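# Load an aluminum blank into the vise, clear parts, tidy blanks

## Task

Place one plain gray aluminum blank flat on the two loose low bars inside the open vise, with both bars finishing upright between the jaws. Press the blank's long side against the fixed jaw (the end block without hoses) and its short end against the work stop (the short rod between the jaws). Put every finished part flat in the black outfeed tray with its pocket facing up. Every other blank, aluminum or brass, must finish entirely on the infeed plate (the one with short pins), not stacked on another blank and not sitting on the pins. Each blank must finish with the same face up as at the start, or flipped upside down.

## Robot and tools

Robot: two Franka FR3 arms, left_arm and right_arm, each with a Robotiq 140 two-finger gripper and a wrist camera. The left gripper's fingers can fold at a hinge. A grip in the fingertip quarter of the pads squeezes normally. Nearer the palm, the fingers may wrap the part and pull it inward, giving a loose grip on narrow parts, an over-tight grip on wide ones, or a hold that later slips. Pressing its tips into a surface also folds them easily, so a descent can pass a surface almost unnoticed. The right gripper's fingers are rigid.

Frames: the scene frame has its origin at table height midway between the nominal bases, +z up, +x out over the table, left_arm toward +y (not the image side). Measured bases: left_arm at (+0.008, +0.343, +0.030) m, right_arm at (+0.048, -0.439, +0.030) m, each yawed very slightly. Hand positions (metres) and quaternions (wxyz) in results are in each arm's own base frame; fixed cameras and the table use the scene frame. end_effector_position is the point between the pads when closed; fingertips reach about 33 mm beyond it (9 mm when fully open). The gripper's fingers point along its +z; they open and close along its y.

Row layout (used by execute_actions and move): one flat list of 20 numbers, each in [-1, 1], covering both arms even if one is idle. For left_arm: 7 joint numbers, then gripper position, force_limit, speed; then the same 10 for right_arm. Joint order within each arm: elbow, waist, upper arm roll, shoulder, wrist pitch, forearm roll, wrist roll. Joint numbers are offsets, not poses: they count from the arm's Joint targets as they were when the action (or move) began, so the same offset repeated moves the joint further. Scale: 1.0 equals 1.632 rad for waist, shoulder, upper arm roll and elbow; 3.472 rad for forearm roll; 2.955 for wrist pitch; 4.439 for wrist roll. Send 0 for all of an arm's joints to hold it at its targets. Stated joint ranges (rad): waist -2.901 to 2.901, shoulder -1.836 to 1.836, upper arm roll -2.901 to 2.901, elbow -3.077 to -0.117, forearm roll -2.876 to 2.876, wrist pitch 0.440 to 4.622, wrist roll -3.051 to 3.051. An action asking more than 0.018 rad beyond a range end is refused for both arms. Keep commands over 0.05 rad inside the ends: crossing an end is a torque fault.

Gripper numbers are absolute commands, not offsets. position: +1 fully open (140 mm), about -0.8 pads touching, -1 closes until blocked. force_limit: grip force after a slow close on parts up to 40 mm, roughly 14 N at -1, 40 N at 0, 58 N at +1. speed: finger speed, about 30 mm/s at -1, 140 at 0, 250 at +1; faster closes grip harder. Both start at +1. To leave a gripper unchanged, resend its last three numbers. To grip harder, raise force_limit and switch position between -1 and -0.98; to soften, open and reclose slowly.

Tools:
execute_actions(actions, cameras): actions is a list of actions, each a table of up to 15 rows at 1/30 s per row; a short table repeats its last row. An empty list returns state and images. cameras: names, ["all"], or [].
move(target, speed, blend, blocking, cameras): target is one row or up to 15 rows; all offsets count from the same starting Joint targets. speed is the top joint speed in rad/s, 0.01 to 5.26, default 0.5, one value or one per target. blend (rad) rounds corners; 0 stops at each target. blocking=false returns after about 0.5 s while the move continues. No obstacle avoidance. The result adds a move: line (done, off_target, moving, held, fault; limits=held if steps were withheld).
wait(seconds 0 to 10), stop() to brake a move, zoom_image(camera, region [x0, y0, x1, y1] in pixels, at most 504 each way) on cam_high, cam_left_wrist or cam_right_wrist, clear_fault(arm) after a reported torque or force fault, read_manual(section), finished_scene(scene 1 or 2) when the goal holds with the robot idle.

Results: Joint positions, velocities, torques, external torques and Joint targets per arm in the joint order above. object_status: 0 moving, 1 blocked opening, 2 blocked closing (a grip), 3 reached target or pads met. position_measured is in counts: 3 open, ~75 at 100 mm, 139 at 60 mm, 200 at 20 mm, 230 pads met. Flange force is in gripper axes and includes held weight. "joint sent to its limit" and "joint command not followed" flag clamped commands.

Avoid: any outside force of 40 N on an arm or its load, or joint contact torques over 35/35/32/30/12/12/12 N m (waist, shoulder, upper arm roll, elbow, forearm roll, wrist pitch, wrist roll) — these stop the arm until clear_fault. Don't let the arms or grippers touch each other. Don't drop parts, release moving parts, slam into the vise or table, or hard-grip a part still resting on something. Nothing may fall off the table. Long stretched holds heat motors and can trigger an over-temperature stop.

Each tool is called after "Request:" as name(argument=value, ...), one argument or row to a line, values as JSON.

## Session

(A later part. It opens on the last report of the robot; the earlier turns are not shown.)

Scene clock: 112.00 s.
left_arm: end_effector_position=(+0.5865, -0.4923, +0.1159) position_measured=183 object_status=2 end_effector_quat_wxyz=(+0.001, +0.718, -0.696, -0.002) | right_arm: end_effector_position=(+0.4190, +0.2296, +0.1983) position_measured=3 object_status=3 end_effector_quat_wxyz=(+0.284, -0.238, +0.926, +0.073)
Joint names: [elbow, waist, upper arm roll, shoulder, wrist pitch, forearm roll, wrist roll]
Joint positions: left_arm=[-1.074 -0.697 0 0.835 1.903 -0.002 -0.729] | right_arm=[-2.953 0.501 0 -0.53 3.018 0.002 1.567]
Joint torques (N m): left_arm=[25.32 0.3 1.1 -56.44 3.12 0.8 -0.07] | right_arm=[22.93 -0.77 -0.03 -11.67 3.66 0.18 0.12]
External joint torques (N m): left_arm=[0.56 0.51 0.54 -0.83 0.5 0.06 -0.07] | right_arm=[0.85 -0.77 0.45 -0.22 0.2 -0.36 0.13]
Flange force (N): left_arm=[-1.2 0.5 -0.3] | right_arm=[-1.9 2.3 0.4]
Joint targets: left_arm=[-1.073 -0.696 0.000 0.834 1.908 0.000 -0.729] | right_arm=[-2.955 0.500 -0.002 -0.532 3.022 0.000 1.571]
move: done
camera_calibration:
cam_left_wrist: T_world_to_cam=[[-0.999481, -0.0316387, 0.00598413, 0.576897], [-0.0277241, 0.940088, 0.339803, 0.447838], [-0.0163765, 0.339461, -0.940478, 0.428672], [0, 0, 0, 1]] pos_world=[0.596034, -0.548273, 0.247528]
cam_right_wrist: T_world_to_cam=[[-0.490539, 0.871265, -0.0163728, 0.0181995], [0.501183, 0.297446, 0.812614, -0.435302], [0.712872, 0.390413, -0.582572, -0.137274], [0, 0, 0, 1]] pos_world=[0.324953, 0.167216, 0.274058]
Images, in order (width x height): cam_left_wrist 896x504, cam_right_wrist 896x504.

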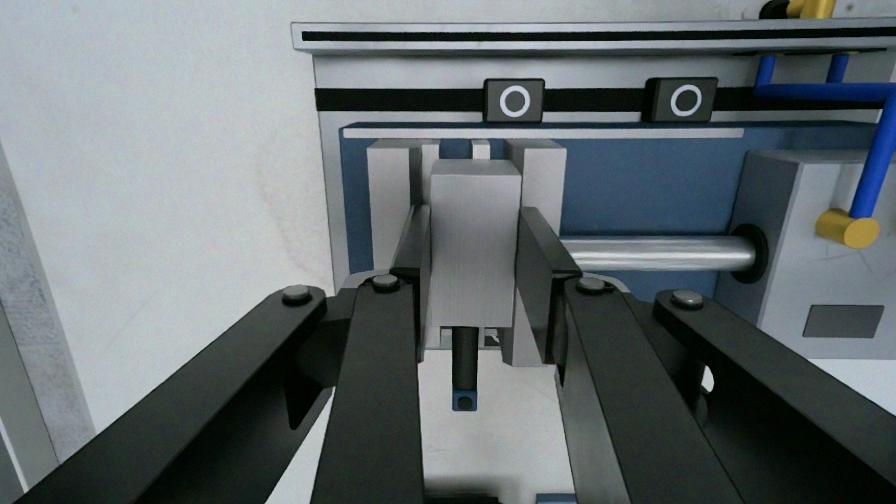

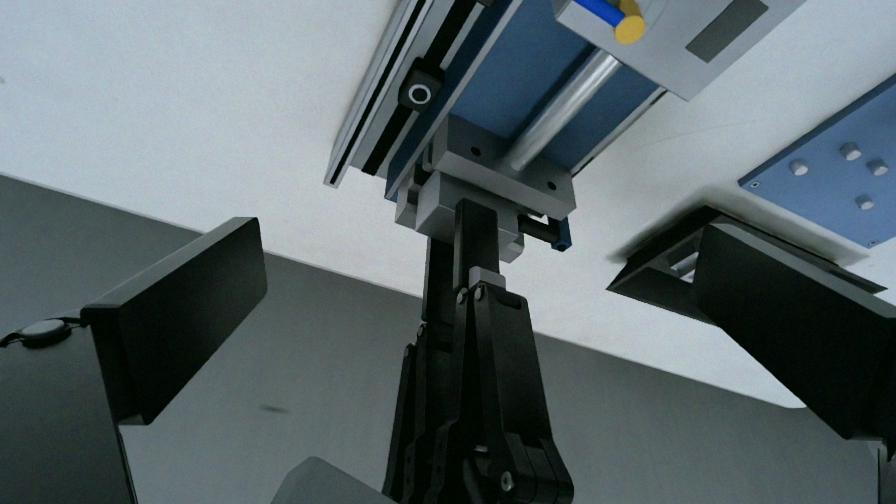

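Request:
execute_actions(
  actions=[
    [[-0.0015,0,0,0.001,0.0014,0,0,-1,-0.5,-1,0,0,0,0,0,0,0,1,1,1]],
    [[-0.0015,0,0,0.001,0.0014,0,0,-1,-0.5,-1,0,0,0,0,0,0,0,1,1,1]],
    [[-0.0104,0.00173,0,-0.006,0.00244,0,0.00064,-1,-0.5,-1,0,0,0,0,0,0,0,1,1,1]],
    [[-0.0104,0.00173,0,-0.006,0.00244,0,0.00064,-1,-0.5,-1,0,0,0,0,0,0,0,1,1,1]],
    [[-0.0104,0.00173,0,-0.006,0.00244,0,0.00064,-1,-0.5,-1,0,0,0,0,0,0,0,1,1,1]],
  ],
  cameras=["cam_left_wrist","cam_right_wrist"],
)

Request:
zoom_image(
  camera="cam_right_wrist",
  region=[390, 110, 600, 270],
)

Scene clock: 119.03 s.
left_arm: end_effector_position=(+0.5864, -0.4855, +0.1122) position_measured=183 object_status=2 end_effector_quat_wxyz=(+0.001, +0.719, -0.695, -0.001) | right_arm: end_effector_position=(+0.4190, +0.2296, +0.1983) position_measured=3 object_status=3 end_effector_quat_wxyz=(+0.284, -0.238, +0.926, +0.073)
Joint names: [elbow, waist, upper arm roll, shoulder, wrist pitch, forearm roll, wrist roll]
Joint positions: left_arm=[-1.128 -0.69 0 0.809 1.936 -0.002 -0.724] | right_arm=[-2.953 0.501 0 -0.53 3.018 0.002 1.567]
Joint torques (N m): left_arm=[24 1.4 1.76 -54.98 2.87 1.2 0.12] | right_arm=[22.85 -0.75 -0.02 -11.7 3.66 0.16 0.08]
External joint torques (N m): left_arm=[-0.64 1.72 1.29 0.01 0.26 0.48 0.12] | right_arm=[0.75 -0.73 0.48 -0.24 0.2 -0.38 0.1]
External joint torques at the end of the 1st action: left_arm=[0.45 0.68 0.65 -0.64 0.55 0.07 0] | right_arm=[0.92 -0.85 0.45 -0.25 0.2 -0.36 0.11]
External joint torques at the end of the 2nd action: left_arm=[0.39 0.79 0.76 0.2 0.7 0.13 -0.04] | right_arm=[0.83 -0.82 0.51 -0.21 0.18 -0.36 0.04]
External joint torques at the end of the 3rd action: left_arm=[-0.64 1.64 1.17 0.16 0.38 0.4 0.1] | right_arm=[0.76 -0.8 0.49 -0.19 0.2 -0.36 0.09]
External joint torques at the end of the 4th action: left_arm=[-1.15 1.61 1.18 0.19 0.28 0.43 0.08] | right_arm=[0.91 -0.85 0.48 -0.25 0.18 -0.34 0.14]
Flange force (N): left_arm=[-6.0 3.2 1.3] | right_arm=[-1.6 2.3 0.2]
Flange force at the end of the 1st action (N): left_arm=[-1.6 0.4 0.1] | right_arm=[-2.1 2.2 0.3]
Flange force at the end of the 2nd action (N): left_arm=[0.5 -2.1 1.0] | right_arm=[-1.9 2.2 0.3]
Flange force at the end of the 3rd action (N): left_arm=[-5.9 3.3 1.7] | right_arm=[-1.7 2.3 0.5]
Flange force at the end of the 4th action (N): left_arm=[-8.4 6.2 2.2] | right_arm=[-2.1 2.4 0.2]
Joint targets: left_arm=[-1.129 -0.688 0.000 0.808 1.938 0.000 -0.720] | right_arm=[-2.955 0.500 -0.002 -0.532 3.022 0.000 1.571]
Step readings (joint positions of left_arm | right_arm; steps 1 to 15: 1st action; 16 to 30: 2nd action; 31 to 45: 3rd action; 46 to 60: 4th action; 61 to 75: 5th action):
0: [-1.074 -0.697 0.000 0.835 1.904 -0.002 -0.729] | [-2.953 0.501 0.000 -0.530 3.018 0.002 1.567]
1: [-1.074 -0.697 0.000 0.835 1.904 -0.002 -0.729] | [-2.953 0.501 0.000 -0.530 3.018 0.002 1.567]
2: [-1.074 -0.697 0.000 0.835 1.905 -0.002 -0.729] | [-2.953 0.501 0.000 -0.530 3.018 0.002 1.567]
4: [-1.075 -0.697 0.000 0.835 1.906 -0.002 -0.729] | [-2.953 0.501 0.000 -0.530 3.018 0.002 1.567]
8: [-1.076 -0.697 0.000 0.836 1.907 -0.002 -0.729] | [-2.953 0.501 0.000 -0.530 3.018 0.002 1.567]
15: [-1.076 -0.697 0.000 0.836 1.908 -0.002 -0.729] | [-2.953 0.501 0.000 -0.530 3.018 0.002 1.567]
16: [-1.076 -0.697 0.000 0.836 1.908 -0.002 -0.729] | [-2.953 0.501 0.000 -0.530 3.018 0.002 1.567]
17: [-1.077 -0.697 0.000 0.836 1.909 -0.002 -0.729] | [-2.953 0.501 0.000 -0.530 3.018 0.002 1.567]
19: [-1.078 -0.697 0.000 0.837 1.910 -0.002 -0.729] | [-2.953 0.501 0.000 -0.530 3.018 0.002 1.567]
23: [-1.078 -0.697 0.000 0.837 1.911 -0.002 -0.729] | [-2.953 0.501 0.000 -0.530 3.018 0.002 1.567]
30: [-1.078 -0.697 0.000 0.837 1.911 -0.002 -0.729] | [-2.953 0.501 0.000 -0.530 3.018 0.002 1.567]
31: [-1.079 -0.697 0.000 0.837 1.912 -0.002 -0.729] | [-2.953 0.501 0.000 -0.530 3.018 0.002 1.567]
32: [-1.084 -0.697 0.000 0.834 1.914 -0.002 -0.729] | [-2.953 0.501 0.000 -0.530 3.018 0.002 1.567]
34: [-1.089 -0.696 0.000 0.831 1.917 -0.002 -0.729] | [-2.953 0.501 0.000 -0.530 3.018 0.002 1.567]
38: [-1.093 -0.696 0.000 0.829 1.920 -0.002 -0.729] | [-2.953 0.501 0.000 -0.530 3.018 0.002 1.567]
45: [-1.094 -0.696 0.000 0.829 1.920 -0.002 -0.729] | [-2.953 0.501 0.000 -0.530 3.018 0.002 1.567]
46: [-1.095 -0.696 0.000 0.828 1.921 -0.002 -0.729] | [-2.953 0.501 0.000 -0.530 3.018 0.002 1.567]
47: [-1.100 -0.696 0.000 0.825 1.924 -0.002 -0.729] | [-2.953 0.501 0.000 -0.530 3.018 0.002 1.567]
49: [-1.106 -0.694 0.000 0.822 1.926 -0.002 -0.728] | [-2.953 0.501 0.000 -0.530 3.018 0.002 1.567]
53: [-1.110 -0.693 0.000 0.820 1.928 -0.002 -0.728] | [-2.953 0.501 0.000 -0.530 3.018 0.002 1.567]
60: [-1.110 -0.693 0.000 0.819 1.928 -0.002 -0.727] | [-2.953 0.501 0.000 -0.530 3.018 0.002 1.567]
61: [-1.112 -0.693 0.000 0.818 1.929 -0.002 -0.727] | [-2.953 0.501 0.000 -0.530 3.018 0.002 1.567]
62: [-1.117 -0.693 0.000 0.816 1.931 -0.002 -0.727] | [-2.953 0.501 0.000 -0.530 3.018 0.002 1.567]
64: [-1.123 -0.691 0.000 0.812 1.933 -0.002 -0.726] | [-2.953 0.501 0.000 -0.530 3.018 0.002 1.567]
68: [-1.127 -0.690 0.000 0.810 1.935 -0.002 -0.725] | [-2.953 0.501 0.000 -0.530 3.018 0.002 1.567]
75: [-1.127 -0.690 0.000 0.809 1.936 -0.002 -0.725] | [-2.953 0.501 0.000 -0.530 3.018 0.002 1.567]
camera_calibration:
cam_left_wrist: T_world_to_cam=[[-0.999421, -0.0338255, 0.00357504, 0.576326], [-0.0306328, 0.940775, 0.337646, 0.444926], [-0.0147844, 0.337341, -0.941266, 0.420941], [0, 0, 0, 1]] pos_world=[0.595845, -0.541081, 0.243929]
cam_right_wrist: T_world_to_cam=[[-0.490539, 0.871265, -0.0163728, 0.0181995], [0.501183, 0.297446, 0.812614, -0.435302], [0.712872, 0.390413, -0.582572, -0.137274], [0, 0, 0, 1]] pos_world=[0.324953, 0.167216, 0.274058]
Images, in order (width x height): cam_left_wrist 896x504, cam_right_wrist 896x504.

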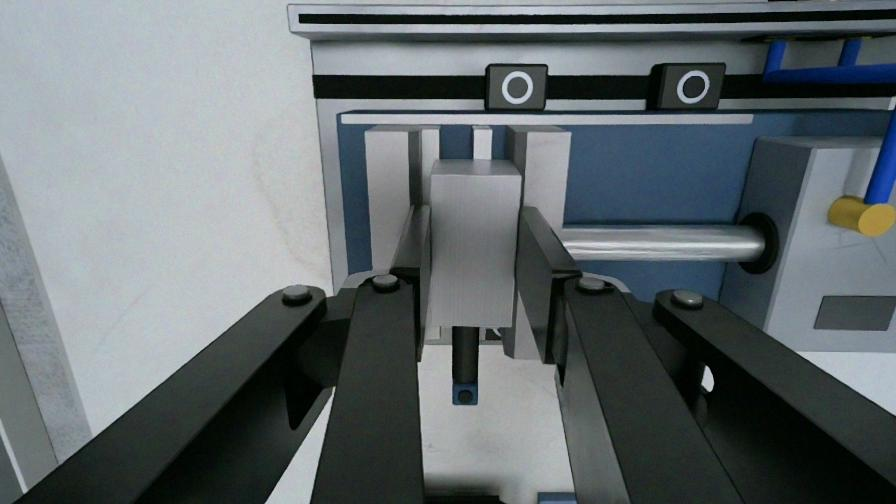

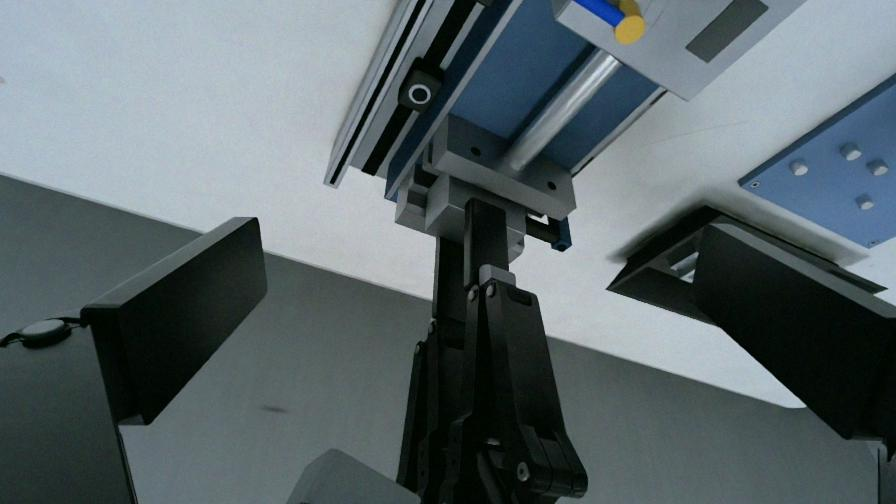

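Scaled by 2.400 from the camera's 896x504 image, which has a finer 1280x720 frame.

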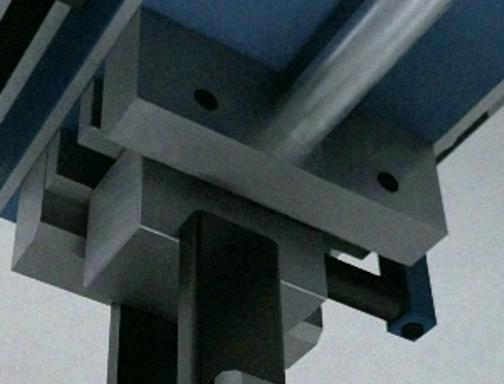

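Request:
execute_actions(
  actions=[
    [[-0.0104,0.00173,0,-0.006,0.00244,0,0.00064,-1,-0.5,-1,0,0,0,0,0,0,0,1,1,1]],
    [[-0.0104,0.00173,0,-0.006,0.00244,0,0.00064,-1,-0.5,-1,0,0,0,0,0,0,0,1,1,1]],
    [[-0.0069,0.00115,0,-0.004,0.00163,0,0.00043,-1,-0.5,-1,0,0,0,0,0,0,0,1,1,1]],
  ],
)

Scene clock: 122.47 s.
left_arm: end_effector_position=(+0.5861, -0.4778, +0.1122) position_measured=183 object_status=2 end_effector_quat_wxyz=(+0.001, +0.719, -0.695, +0.000) | right_arm: end_effector_position=(+0.4190, +0.2296, +0.1983) position_measured=3 object_status=3 end_effector_quat_wxyz=(+0.284, -0.238, +0.926, +0.073)
Joint names: [elbow, waist, upper arm roll, shoulder, wrist pitch, forearm roll, wrist roll]
Joint positions: left_arm=[-1.173 -0.683 -0.001 0.783 1.956 -0.002 -0.717] | right_arm=[-2.953 0.501 0 -0.53 3.018 0.002 1.567]
Joint torques (N m): left_arm=[23.93 1.11 1.75 -54.53 2.74 1.05 0.18] | right_arm=[22.98 -0.8 -0.01 -11.68 3.65 0.18 0.09]
External joint torques (N m): left_arm=[-0.63 1.32 1.23 -0.09 0.13 0.33 0.18] | right_arm=[0.98 -0.79 0.47 -0.33 0.21 -0.36 0.11]
External joint torques at the end of the 1st action: left_arm=[-0.88 1.44 1.23 -0.06 0.2 0.41 0.12] | right_arm=[0.93 -0.8 0.47 -0.31 0.23 -0.36 0.18]
External joint torques at the end of the 2nd action: left_arm=[-1.02 1.54 1.28 0.26 0.18 0.39 0.02] | right_arm=[0.82 -0.75 0.57 -0.31 0.17 -0.35 0.08]
Flange force (N): left_arm=[-5.4 3.1 0.9] | right_arm=[-2.1 2.3 0.0]
Flange force at the end of the 1st action (N): left_arm=[-7.1 4.9 1.4] | right_arm=[-2.0 2.5 0.1]
Flange force at the end of the 2nd action (N): left_arm=[-6.6 4.4 1.8] | right_arm=[-1.7 2.5 -0.2]
Joint targets: left_arm=[-1.174 -0.680 0.000 0.781 1.957 0.000 -0.713] | right_arm=[-2.955 0.500 -0.002 -0.532 3.022 0.000 1.571]
Step readings (joint positions of left_arm | right_arm; steps 1 to 15: 1st action; 16 to 30: 2nd action; 31 to 45: 3rd action):
0: [-1.128 -0.690 0.000 0.809 1.936 -0.002 -0.724] | [-2.953 0.501 0.000 -0.530 3.018 0.002 1.567]
1: [-1.129 -0.690 0.000 0.809 1.936 -0.002 -0.724] | [-2.953 0.501 0.000 -0.530 3.018 0.002 1.567]
2: [-1.134 -0.690 0.000 0.806 1.939 -0.002 -0.724] | [-2.953 0.501 0.000 -0.530 3.018 0.002 1.567]
4: [-1.140 -0.688 0.000 0.802 1.941 -0.002 -0.723] | [-2.953 0.501 0.000 -0.530 3.018 0.002 1.567]
8: [-1.143 -0.687 0.000 0.800 1.942 -0.002 -0.722] | [-2.953 0.501 0.000 -0.530 3.018 0.002 1.567]
15: [-1.144 -0.687 0.000 0.800 1.943 -0.002 -0.722] | [-2.953 0.501 0.000 -0.530 3.018 0.002 1.567]
16: [-1.146 -0.687 0.000 0.799 1.944 -0.002 -0.721] | [-2.953 0.501 0.000 -0.530 3.018 0.002 1.567]
17: [-1.151 -0.687 -0.001 0.796 1.946 -0.002 -0.721] | [-2.953 0.501 0.000 -0.530 3.018 0.002 1.567]
19: [-1.156 -0.685 -0.001 0.793 1.948 -0.002 -0.721] | [-2.953 0.501 0.000 -0.530 3.018 0.002 1.567]
23: [-1.160 -0.684 -0.001 0.790 1.950 -0.002 -0.720] | [-2.953 0.501 0.000 -0.530 3.018 0.002 1.567]
30: [-1.161 -0.684 -0.001 0.790 1.950 -0.002 -0.719] | [-2.953 0.501 0.000 -0.530 3.018 0.002 1.567]
31: [-1.162 -0.684 -0.001 0.789 1.951 -0.002 -0.719] | [-2.953 0.501 0.000 -0.530 3.018 0.002 1.567]
32: [-1.165 -0.684 -0.001 0.788 1.953 -0.002 -0.718] | [-2.953 0.501 0.000 -0.530 3.018 0.002 1.567]
34: [-1.169 -0.683 -0.001 0.785 1.954 -0.002 -0.718] | [-2.953 0.501 0.000 -0.530 3.018 0.002 1.567]
38: [-1.172 -0.683 -0.001 0.784 1.955 -0.002 -0.717] | [-2.953 0.501 0.000 -0.530 3.018 0.002 1.567]
45: [-1.173 -0.683 -0.001 0.783 1.956 -0.002 -0.717] | [-2.953 0.501 0.000 -0.530 3.018 0.002 1.567]

Not at the stop yet. Continue in 1.5 mm steps.

Request:
execute_actions(
  actions=[
    [[-0.0052,0.00086,0,-0.003,0.00122,0,0.00032,-1,-0.5,-1,0,0,0,0,0,0,0,1,1,1]],
    [[-0.0052,0.00086,0,-0.003,0.00122,0,0.00032,-1,-0.5,-1,0,0,0,0,0,0,0,1,1,1]],
    [[-0.0052,0.00086,0,-0.003,0.00122,0,0.00032,-1,-0.5,-1,0,0,0,0,0,0,0,1,1,1]],
  ],
  cameras=["cam_left_wrist","cam_right_wrist"],
)

Request:
zoom_image(
  camera="cam_right_wrist",
  region=[390, 110, 600, 270],
)

Scene clock: 126.43 s.
left_arm: end_effector_position=(+0.5859, -0.4774, +0.1125) position_measured=183 object_status=2 end_effector_quat_wxyz=(+0.001, +0.719, -0.695, +0.004) | right_arm: end_effector_position=(+0.4190, +0.2296, +0.1983) position_measured=3 object_status=3 end_effector_quat_wxyz=(+0.284, -0.238, +0.926, +0.073)
Joint names: [elbow, waist, upper arm roll, shoulder, wrist pitch, forearm roll, wrist roll]
Joint positions: left_arm=[-1.197 -0.681 -0.002 0.77 1.975 -0.002 -0.715] | right_arm=[-2.953 0.501 0 -0.53 3.018 0.002 1.567]
Joint torques (N m): left_arm=[23.27 2.84 2.63 -54.97 1.51 1.63 0.27] | right_arm=[22.96 -0.78 0 -11.7 3.66 0.19 0.17]
External joint torques (N m): left_arm=[-1.33 3.08 2.18 -0.73 -1.13 0.91 0.27] | right_arm=[0.89 -0.75 0.51 -0.28 0.2 -0.35 0.19]
External joint torques at the end of the 1st action: left_arm=[-0.6 2.5 1.48 -0.26 -0.29 0.57 0.19] | right_arm=[0.82 -0.67 0.6 -0.23 0.2 -0.37 0.12]
External joint torques at the end of the 2nd action: left_arm=[-1.1 2.68 1.76 -0.69 -0.65 0.74 0.21] | right_arm=[0.87 -0.74 0.57 -0.3 0.19 -0.38 0.16]
Flange force (N): left_arm=[-9.8 4.7 -1.4] | right_arm=[-1.9 2.7 0.2]
Flange force at the end of the 1st action (N): left_arm=[-5.9 1.5 -0.1] | right_arm=[-1.8 2.7 0.3]
Flange force at the end of the 2nd action (N): left_arm=[-9.1 4.8 -0.7] | right_arm=[-1.8 2.8 0.0]
Joint targets: left_arm=[-1.200 -0.676 0.000 0.767 1.968 0.000 -0.709] | right_arm=[-2.955 0.500 -0.002 -0.532 3.022 0.000 1.571]
Step readings (joint positions of left_arm | right_arm; steps 1 to 15: 1st action; 16 to 30: 2nd action; 31 to 45: 3rd action):
0: [-1.173 -0.683 -0.001 0.783 1.956 -0.002 -0.717] | [-2.953 0.501 0.000 -0.530 3.018 0.002 1.567]
1: [-1.173 -0.683 -0.001 0.783 1.956 -0.002 -0.717] | [-2.953 0.501 0.000 -0.530 3.018 0.002 1.567]
2: [-1.176 -0.683 -0.001 0.782 1.958 -0.002 -0.717] | [-2.953 0.501 0.000 -0.530 3.018 0.002 1.567]
4: [-1.178 -0.683 -0.001 0.780 1.960 -0.002 -0.716] | [-2.953 0.501 0.000 -0.530 3.018 0.002 1.567]
8: [-1.180 -0.683 -0.001 0.779 1.962 -0.002 -0.716] | [-2.953 0.501 0.000 -0.530 3.018 0.002 1.567]
15: [-1.181 -0.683 -0.001 0.779 1.962 -0.002 -0.716] | [-2.953 0.501 0.000 -0.530 3.018 0.002 1.567]
16: [-1.182 -0.683 -0.001 0.779 1.963 -0.002 -0.716] | [-2.953 0.501 0.000 -0.530 3.018 0.002 1.567]
17: [-1.184 -0.682 -0.001 0.777 1.964 -0.002 -0.716] | [-2.953 0.501 0.000 -0.530 3.018 0.002 1.567]
19: [-1.187 -0.682 -0.001 0.776 1.966 -0.002 -0.716] | [-2.953 0.501 0.000 -0.530 3.018 0.002 1.567]
23: [-1.188 -0.682 -0.001 0.775 1.968 -0.002 -0.715] | [-2.953 0.501 0.000 -0.530 3.018 0.002 1.567]
30: [-1.189 -0.682 -0.001 0.774 1.968 -0.002 -0.715] | [-2.953 0.501 0.000 -0.530 3.018 0.002 1.567]
31: [-1.190 -0.682 -0.001 0.774 1.969 -0.002 -0.715] | [-2.953 0.501 0.000 -0.530 3.018 0.002 1.567]
32: [-1.192 -0.682 -0.001 0.773 1.971 -0.002 -0.715] | [-2.953 0.501 0.000 -0.530 3.018 0.002 1.567]
34: [-1.195 -0.681 -0.002 0.771 1.973 -0.002 -0.715] | [-2.953 0.501 0.000 -0.530 3.018 0.002 1.567]
38: [-1.197 -0.681 -0.002 0.770 1.974 -0.002 -0.715] | [-2.953 0.501 0.000 -0.530 3.018 0.002 1.567]
45: [-1.197 -0.681 -0.002 0.770 1.975 -0.002 -0.715] | [-2.953 0.501 0.000 -0.530 3.018 0.002 1.567]
camera_calibration:
cam_left_wrist: T_world_to_cam=[[-0.999478, -0.0321963, -0.00262815, 0.577458], [-0.0312488, 0.943024, 0.331254, 0.439311], [-0.00818676, 0.331164, -0.943538, 0.411898], [0, 0, 0, 1]] pos_world=[0.594256, -0.532094, 0.244635]
cam_right_wrist: T_world_to_cam=[[-0.490539, 0.871265, -0.0163728, 0.0181995], [0.501183, 0.297446, 0.812614, -0.435302], [0.712872, 0.390413, -0.582572, -0.137274], [0, 0, 0, 1]] pos_world=[0.324953, 0.167216, 0.274058]
Images, in order (width x height): cam_left_wrist 896x504, cam_right_wrist 896x504.

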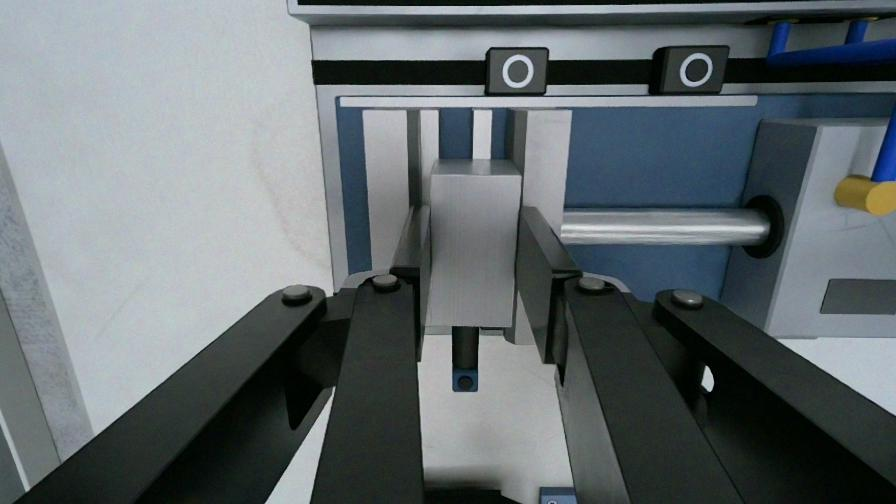

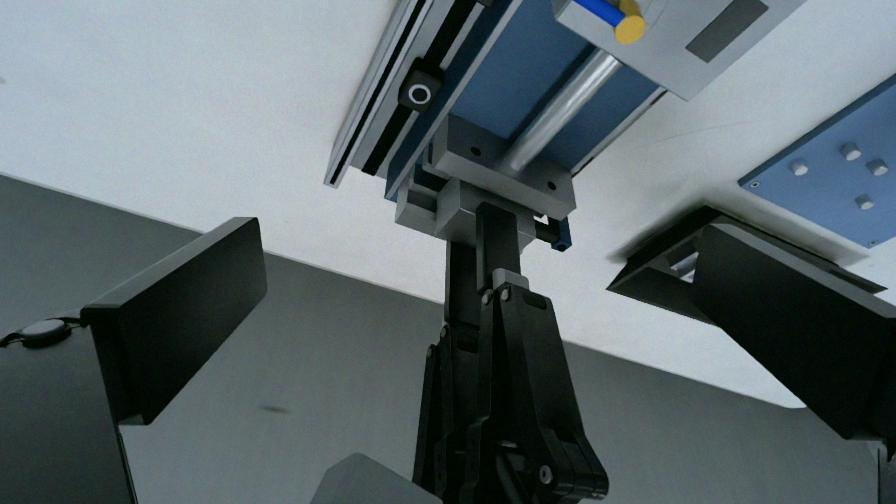

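Scaled by 2.400 from the camera's 896x504 image, which has a finer 1280x720 frame.

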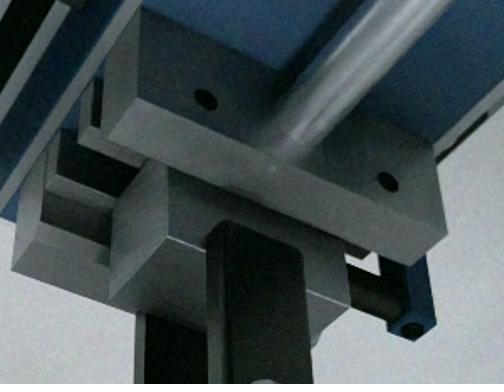

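Request:
execute_actions(
  actions=[
    [[0.0121,0.0002,0,0.007,-0.0029,0,0.0001,-1,-0.5,-1,0,0,0,0,0,0,0,1,1,1]],
    [[0.0071,0.00112,0,0.0041,-0.00168,0,0.0004,-1,-0.5,-1,0,0,0,0,0,0,0,1,1,1]],
    [[0.0071,0.00112,0,0.0041,-0.00168,0,0.0004,-1,-0.5,-1,0,0,0,0,0,0,0,1,1,1]],
  ],
  cameras=["cam_left_wrist","cam_right_wrist"],
)

Request:
zoom_image(
  camera="cam_right_wrist",
  region=[400, 130, 520, 250],
)

Request:
zoom_image(
  camera="cam_left_wrist",
  region=[390, 90, 570, 400],
)

Scene clock: 131.50 s.
left_arm: end_effector_position=(+0.5900, -0.4775, +0.1124) position_measured=183 object_status=2 end_effector_quat_wxyz=(+0.002, +0.718, -0.696, +0.002) | right_arm: end_effector_position=(+0.4190, +0.2296, +0.1983) position_measured=3 object_status=3 end_effector_quat_wxyz=(+0.284, -0.238, +0.926, +0.073)
Joint names: [elbow, waist, upper arm roll, shoulder, wrist pitch, forearm roll, wrist roll]
Joint positions: left_arm=[-1.159 -0.678 -0.002 0.792 1.954 -0.002 -0.71] | right_arm=[-2.953 0.501 0 -0.53 3.018 0.002 1.567]
Joint torques (N m): left_arm=[25.61 3.07 2.84 -55.15 2.23 1.72 0.21] | right_arm=[22.92 -0.82 -0.04 -11.68 3.65 0.16 0.13]
External joint torques (N m): left_arm=[0.89 3.22 2.31 -0.3 -0.4 0.99 0.21] | right_arm=[0.85 -0.79 0.47 -0.28 0.2 -0.38 0.15]
External joint torques at the end of the 1st action: left_arm=[1.02 2.97 2.39 -0.5 -0.59 0.92 0.18] | right_arm=[0.89 -0.74 0.53 -0.28 0.19 -0.37 0.13]
External joint torques at the end of the 2nd action: left_arm=[0.89 3.11 2.23 -0.61 -0.42 0.95 0.06] | right_arm=[0.82 -0.84 0.44 -0.17 0.19 -0.36 0.1]
Flange force (N): left_arm=[1.4 -8.4 -2.1] | right_arm=[-1.8 2.4 0.1]
Flange force at the end of the 1st action (N): left_arm=[2.0 -8.6 -2.8] | right_arm=[-1.9 2.5 0.1]
Flange force at the end of the 2nd action (N): left_arm=[0.7 -7.0 -2.4] | right_arm=[-1.9 2.2 0.6]
Joint targets: left_arm=[-1.157 -0.672 0.000 0.792 1.949 0.000 -0.705] | right_arm=[-2.955 0.500 -0.002 -0.532 3.022 0.000 1.571]
Step readings (joint positions of left_arm | right_arm; steps 1 to 15: 1st action; 16 to 30: 2nd action; 31 to 45: 3rd action):
0: [-1.197 -0.681 -0.002 0.770 1.975 -0.002 -0.715] | [-2.953 0.501 0.000 -0.530 3.018 0.002 1.567]
1: [-1.196 -0.681 -0.002 0.770 1.974 -0.002 -0.715] | [-2.953 0.501 0.000 -0.530 3.018 0.002 1.567]
2: [-1.192 -0.681 -0.002 0.773 1.972 -0.002 -0.714] | [-2.953 0.501 0.000 -0.530 3.018 0.002 1.567]
4: [-1.187 -0.680 -0.002 0.776 1.969 -0.002 -0.714] | [-2.953 0.501 0.000 -0.530 3.018 0.002 1.567]
8: [-1.183 -0.680 -0.002 0.778 1.966 -0.002 -0.713] | [-2.953 0.501 0.000 -0.530 3.018 0.002 1.567]
15: [-1.182 -0.680 -0.002 0.778 1.965 -0.002 -0.713] | [-2.953 0.501 0.000 -0.530 3.018 0.002 1.567]
16: [-1.181 -0.680 -0.002 0.779 1.965 -0.002 -0.713] | [-2.953 0.501 0.000 -0.530 3.018 0.002 1.567]
17: [-1.178 -0.680 -0.002 0.781 1.963 -0.002 -0.712] | [-2.953 0.501 0.000 -0.530 3.018 0.002 1.567]
19: [-1.174 -0.679 -0.002 0.783 1.962 -0.002 -0.712] | [-2.953 0.501 0.000 -0.530 3.018 0.002 1.567]
23: [-1.171 -0.679 -0.002 0.785 1.960 -0.002 -0.712] | [-2.953 0.501 0.000 -0.530 3.018 0.002 1.567]
30: [-1.171 -0.679 -0.002 0.785 1.959 -0.002 -0.711] | [-2.953 0.501 0.000 -0.530 3.018 0.002 1.567]
31: [-1.170 -0.679 -0.002 0.785 1.959 -0.002 -0.711] | [-2.953 0.501 0.000 -0.530 3.018 0.002 1.567]
32: [-1.166 -0.679 -0.002 0.787 1.957 -0.002 -0.711] | [-2.953 0.501 0.000 -0.530 3.018 0.002 1.567]
34: [-1.162 -0.678 -0.002 0.790 1.956 -0.002 -0.711] | [-2.953 0.501 0.000 -0.530 3.018 0.002 1.567]
38: [-1.160 -0.678 -0.002 0.791 1.954 -0.002 -0.710] | [-2.953 0.501 0.000 -0.530 3.018 0.002 1.567]
45: [-1.159 -0.678 -0.002 0.792 1.954 -0.002 -0.710] | [-2.953 0.501 0.000 -0.530 3.018 0.002 1.567]
camera_calibration:
cam_left_wrist: T_world_to_cam=[[-0.999527, -0.0307312, 0.000972975, 0.581956], [-0.0286422, 0.942157, 0.333947, 0.437337], [-0.0111793, 0.333761, -0.942591, 0.414758], [0, 0, 0, 1]] pos_world=[0.598844, -0.532586, 0.244334]
cam_right_wrist: T_world_to_cam=[[-0.490539, 0.871265, -0.0163728, 0.0181995], [0.501183, 0.297446, 0.812614, -0.435302], [0.712872, 0.390413, -0.582572, -0.137274], [0, 0, 0, 1]] pos_world=[0.324953, 0.167216, 0.274058]
Images, in order (width x height): cam_left_wrist 896x504, cam_right_wrist 896x504.

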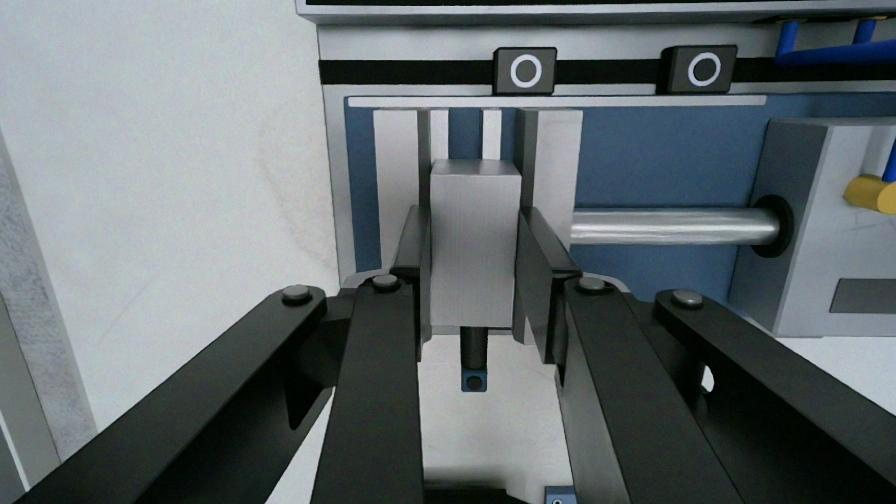

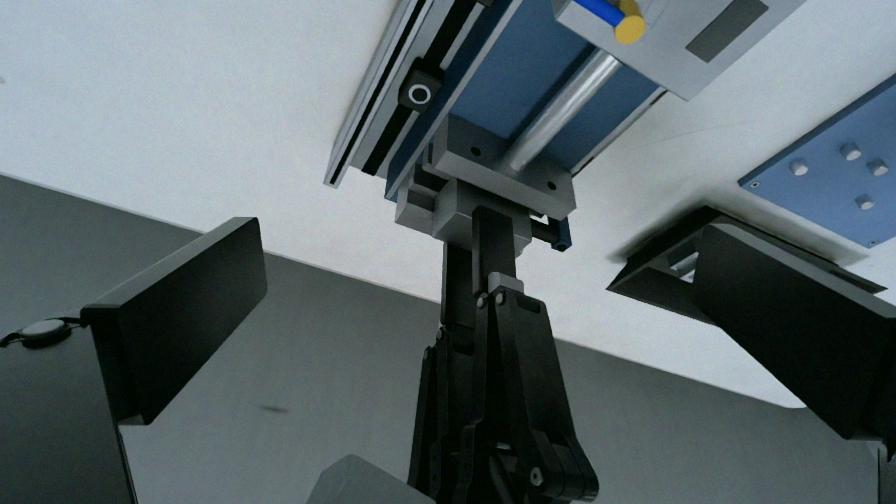

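Scaled by 4.200 from the camera's 896x504 image, which has a finer 1280x720 frame.

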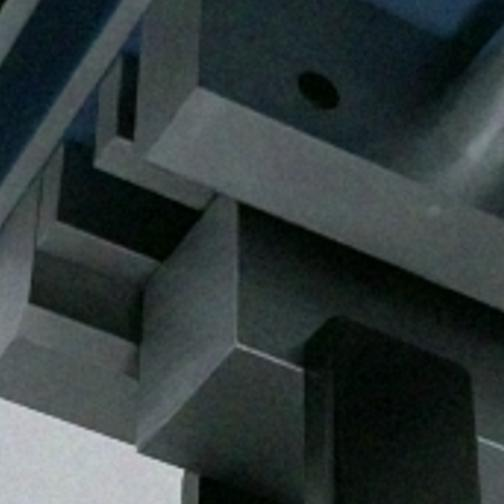

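Scaled by 1.626 from the camera's 896x504 image, which has a finer 1280x720 frame.

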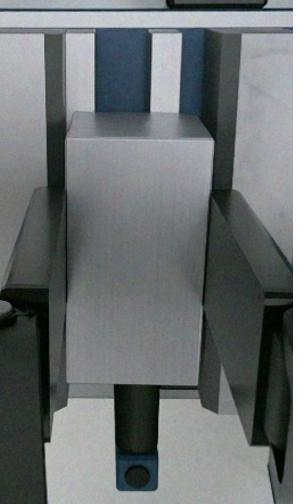

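Request:
execute_actions(
  actions=[
    [[0.0071,0.00112,0,0.0041,-0.00168,0,0.0004,-1,-0.5,-1,0,0,0,0,0,0,0,1,1,1]],
    [[0.0071,0.00112,0,0.0041,-0.00168,0,0.0004,-1,-0.5,-1,0,0,0,0,0,0,0,1,1,1]],
    [[0.0071,0.00112,0,0.0041,-0.00168,0,0.0004,-1,-0.5,-1,0,0,0,0,0,0,0,1,1,1]],
  ],
  cameras=["cam_left_wrist","cam_right_wrist"],
)

Request:
zoom_image(
  camera="cam_right_wrist",
  region=[400, 130, 520, 250],
)

Request:
zoom_image(
  camera="cam_left_wrist",
  region=[390, 90, 570, 400],
)

Scene clock: 135.70 s.
left_arm: end_effector_position=(+0.5918, -0.4777, +0.1123) position_measured=183 object_status=2 end_effector_quat_wxyz=(+0.003, +0.718, -0.696, -0.002) | right_arm: end_effector_position=(+0.4190, +0.2296, +0.1983) position_measured=3 object_status=3 end_effector_quat_wxyz=(+0.284, -0.238, +0.926, +0.073)
Joint names: [elbow, waist, upper arm roll, shoulder, wrist pitch, forearm roll, wrist roll]
Joint positions: left_arm=[-1.125 -0.674 -0.004 0.81 1.931 -0.002 -0.707] | right_arm=[-2.953 0.501 0 -0.53 3.018 0.002 1.567]
Joint torques (N m): left_arm=[26.1 4.59 4.16 -54.7 3.44 2.08 0.34] | right_arm=[22.92 -0.76 0 -11.67 3.65 0.17 0.09]
External joint torques (N m): left_arm=[1.39 4.84 3.73 0.46 0.83 1.36 0.34] | right_arm=[0.81 -0.75 0.49 -0.22 0.19 -0.36 0.1]
External joint torques at the end of the 1st action: left_arm=[1.27 3.35 2.48 -0.41 -0.27 1.1 0.24] | right_arm=[0.88 -0.88 0.46 -0.24 0.19 -0.36 0.12]
External joint torques at the end of the 2nd action: left_arm=[1.47 4.21 3.1 -0.17 0.26 1.33 0.32] | right_arm=[0.88 -0.76 0.48 -0.22 0.2 -0.38 0.12]
Flange force (N): left_arm=[2.1 -12.9 0.2] | right_arm=[-1.8 2.3 0.3]
Flange force at the end of the 1st action (N): left_arm=[2.7 -10.2 -2.5] | right_arm=[-2.0 2.3 0.3]
Flange force at the end of the 2nd action (N): left_arm=[2.5 -11.9 -1.5] | right_arm=[-2.0 2.3 0.4]
Joint targets: left_arm=[-1.122 -0.667 0.000 0.812 1.934 0.000 -0.699] | right_arm=[-2.955 0.500 -0.002 -0.532 3.022 0.000 1.571]
Step readings (joint positions of left_arm | right_arm; steps 1 to 15: 1st action; 16 to 30: 2nd action; 31 to 45: 3rd action):
0: [-1.159 -0.678 -0.002 0.792 1.954 -0.002 -0.710] | [-2.953 0.501 0.000 -0.530 3.018 0.002 1.567]
1: [-1.158 -0.677 -0.002 0.792 1.953 -0.002 -0.710] | [-2.953 0.501 0.000 -0.530 3.018 0.002 1.567]
2: [-1.155 -0.677 -0.002 0.794 1.952 -0.002 -0.709] | [-2.953 0.501 0.000 -0.530 3.018 0.002 1.567]
4: [-1.151 -0.676 -0.002 0.796 1.951 -0.002 -0.709] | [-2.953 0.501 0.000 -0.530 3.018 0.002 1.567]
8: [-1.148 -0.676 -0.003 0.798 1.949 -0.002 -0.709] | [-2.953 0.501 0.000 -0.530 3.018 0.002 1.567]
15: [-1.147 -0.676 -0.003 0.798 1.948 -0.002 -0.708] | [-2.953 0.501 0.000 -0.530 3.018 0.002 1.567]
16: [-1.147 -0.676 -0.003 0.799 1.947 -0.002 -0.708] | [-2.953 0.501 0.000 -0.530 3.018 0.002 1.567]
17: [-1.143 -0.676 -0.003 0.800 1.945 -0.002 -0.708] | [-2.953 0.501 0.000 -0.530 3.018 0.002 1.567]
19: [-1.140 -0.675 -0.003 0.802 1.942 -0.002 -0.708] | [-2.953 0.501 0.000 -0.530 3.018 0.002 1.567]
23: [-1.137 -0.675 -0.003 0.804 1.940 -0.002 -0.708] | [-2.953 0.501 0.000 -0.530 3.018 0.002 1.567]
30: [-1.136 -0.675 -0.003 0.804 1.939 -0.002 -0.708] | [-2.953 0.501 0.000 -0.530 3.018 0.002 1.567]
31: [-1.135 -0.675 -0.003 0.805 1.939 -0.002 -0.708] | [-2.953 0.501 0.000 -0.530 3.018 0.002 1.567]
32: [-1.132 -0.675 -0.004 0.807 1.937 -0.002 -0.708] | [-2.953 0.501 0.000 -0.530 3.018 0.002 1.567]
34: [-1.128 -0.675 -0.004 0.809 1.934 -0.002 -0.707] | [-2.953 0.501 0.000 -0.530 3.018 0.002 1.567]
38: [-1.126 -0.674 -0.004 0.810 1.931 -0.002 -0.707] | [-2.953 0.501 0.000 -0.530 3.018 0.002 1.567]
45: [-1.125 -0.674 -0.004 0.810 1.931 -0.002 -0.707] | [-2.953 0.501 0.000 -0.530 3.018 0.002 1.567]
camera_calibration:
cam_left_wrist: T_world_to_cam=[[-0.999532, -0.0295426, 0.00797093, 0.583443], [-0.0251219, 0.94101, 0.337445, 0.434577], [-0.0174697, 0.337087, -0.941311, 0.419982], [0, 0, 0, 1]] pos_world=[0.601424, -0.533275, 0.244037]
cam_right_wrist: T_world_to_cam=[[-0.490539, 0.871265, -0.0163728, 0.0181995], [0.501183, 0.297446, 0.812614, -0.435302], [0.712872, 0.390413, -0.582572, -0.137274], [0, 0, 0, 1]] pos_world=[0.324953, 0.167216, 0.274058]
Images, in order (width x height): cam_left_wrist 896x504, cam_right_wrist 896x504.

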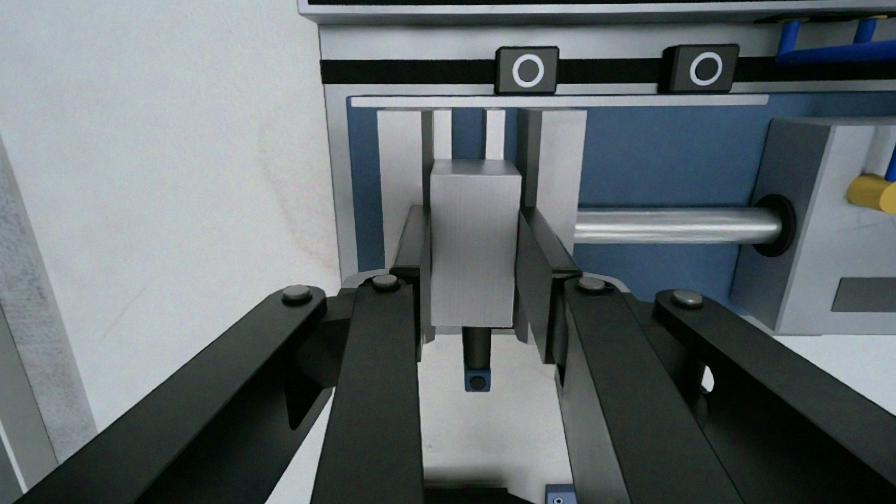

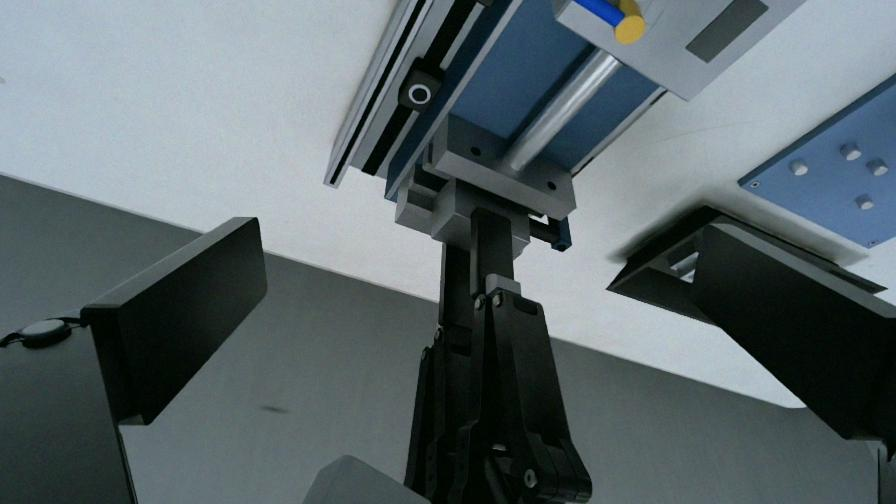

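Scaled by 4.200 from the camera's 896x504 image, which has a finer 1280x720 frame.

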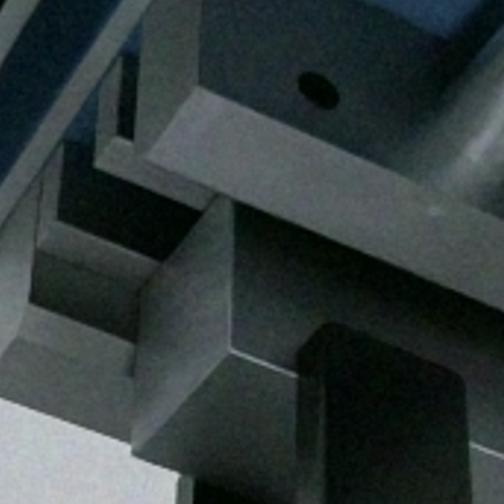

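Scaled by 1.626 from the camera's 896x504 image, which has a finer 1280x720 frame.

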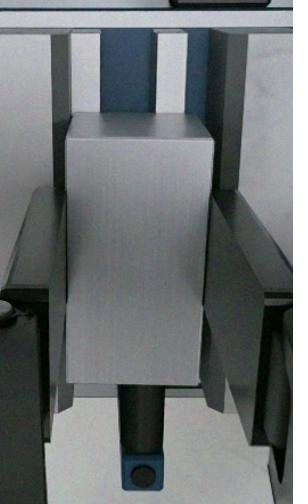

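Request:
move(
  target=[
    [-0.0089,-0.0032,0,-0.0051,0.0021,0,-0.0011,-1,-0.5,-1,0,0,0,0,0,0,0,1,1,1],
    [-0.0089,-0.0032,0,-0.0051,0.0021,0,-0.0011,-0.2,-0.5,-1,0,0,0,0,0,0,0,1,1,1],
    [0.0125,-0.0032,0,-0.018,-0.0182,0,-0.0011,-0.2,-0.5,-1,0,0,0,0,0,0,0,1,1,1],
    [0.043,-0.0032,0,-0.026,-0.0415,0,-0.0011,-0.2,-0.5,-1,0,0,0,0,0,0,0,1,1,1],
  ],
  speed=[0.06,0.06,0.08,0.3],
  blend=[0,0,0.01,0],
  cameras=["cam_right_wrist","cam_left_wrist","cam_high"],
)

Request:
zoom_image(
  camera="cam_right_wrist",
  region=[400, 130, 520, 250],
)

Request:
zoom_image(
  camera="cam_left_wrist",
  region=[380, 80, 560, 330],
)

Request:
zoom_image(
  camera="cam_high",
  region=[430, 170, 600, 320],
)

Scene clock: 144.70 s.
left_arm: end_effector_position=(+0.5908, -0.4740, +0.1687) position_measured=154 object_status=3 end_effector_quat_wxyz=(+0.002, +0.719, -0.695, -0.003) | right_arm: end_effector_position=(+0.4190, +0.2296, +0.1983) position_measured=3 object_status=3 end_effector_quat_wxyz=(+0.284, -0.238, +0.926, +0.073)
Joint names: [elbow, waist, upper arm roll, shoulder, wrist pitch, forearm roll, wrist roll]
Joint positions: left_arm=[-1.053 -0.673 -0.002 0.768 1.815 -0.002 -0.707] | right_arm=[-2.953 0.501 0 -0.53 3.018 0.002 1.567]
Joint velocities: left_arm=[0.001 0.001 0 -0.001 -0.004 0.001 0] | right_arm=[within noise]
Joint torques (N m): left_arm=[24.98 0.61 1.36 -54.25 2.42 0.81 0.08] | right_arm=[22.96 -0.81 0.05 -11.67 3.65 0.18 0.12]
External joint torques (N m): left_arm=[0.27 0.98 0.97 0.03 -0.18 0.07 0.08] | right_arm=[0.87 -0.84 0.5 -0.27 0.19 -0.35 0.13]
Flange force (N): left_arm=[0.0 0.0 0.0] | right_arm=[-1.9 2.5 0.1]
Joint targets: left_arm=[-1.052 -0.672 0.000 0.769 1.812 0.000 -0.704] | right_arm=[-2.955 0.500 -0.002 -0.532 3.022 0.000 1.571]
move: done
camera_calibration:
cam_left_wrist: T_world_to_cam=[[-0.999461, -0.0318399, 0.00804475, 0.581121], [-0.027218, 0.940181, 0.339588, 0.412445], [-0.018376, 0.339186, -0.94054, 0.473205], [0, 0, 0, 1]] pos_world=[0.600729, -0.529774, 0.300332]
cam_right_wrist: T_world_to_cam=[[-0.490539, 0.871265, -0.0163728, 0.0181995], [0.501183, 0.297446, 0.812614, -0.435302], [0.712872, 0.390413, -0.582572, -0.137274], [0, 0, 0, 1]] pos_world=[0.324953, 0.167216, 0.274058]

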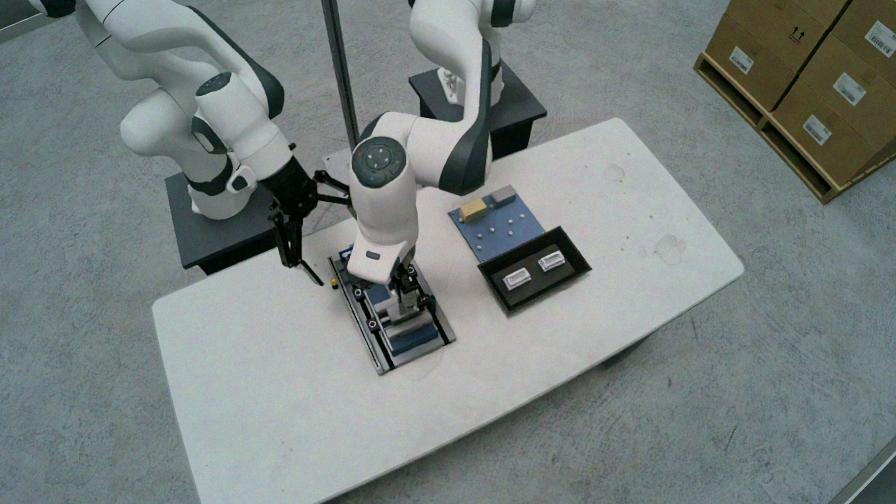

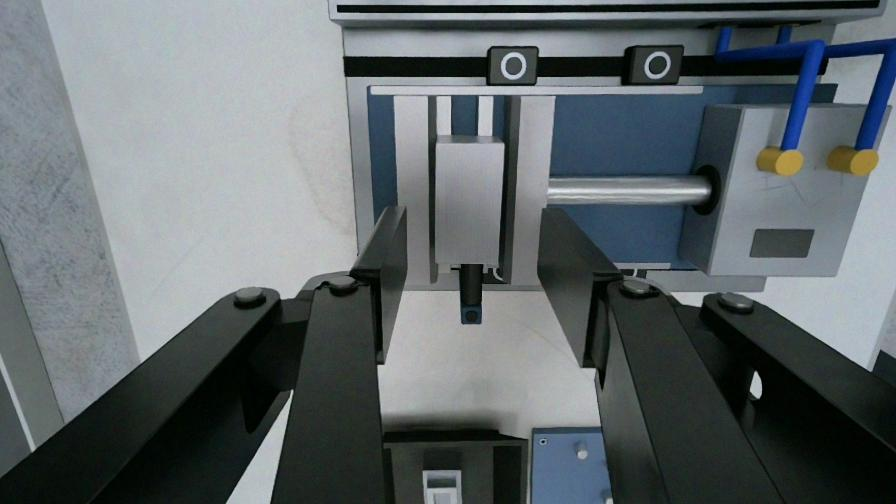

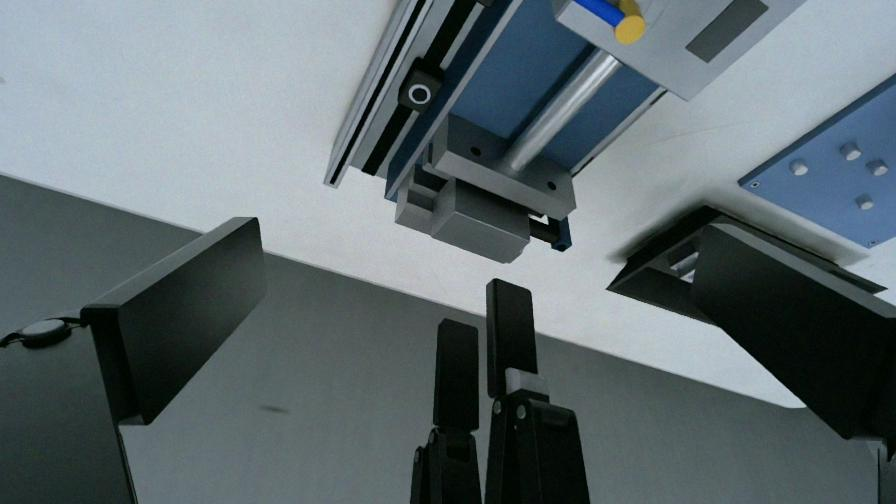

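Scaled by 4.200 from the camera's 896x504 image, which has a finer 1280x720 frame.

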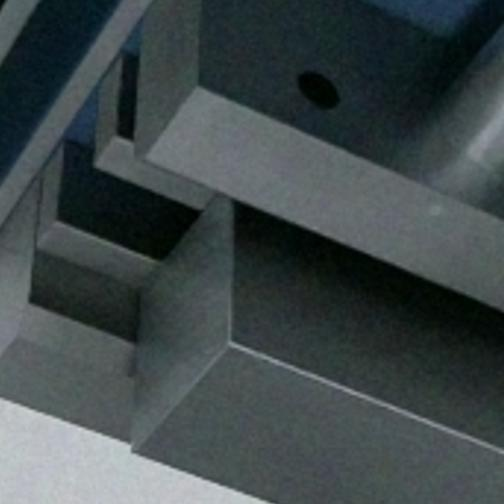

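Scaled by 2.016 from the camera's 896x504 image, which has a finer 1280x720 frame.

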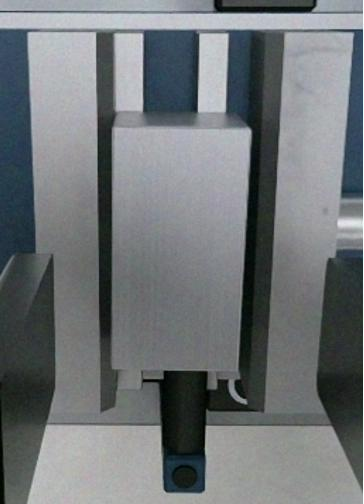

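Scaled by 2.965 from the camera's 896x504 image, which has a finer 1280x720 frame.

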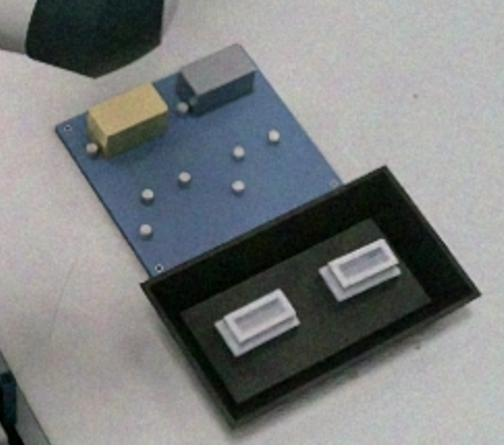

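Request:
finished_scene(
  scene=2,
)

The scene is finished: the task was done.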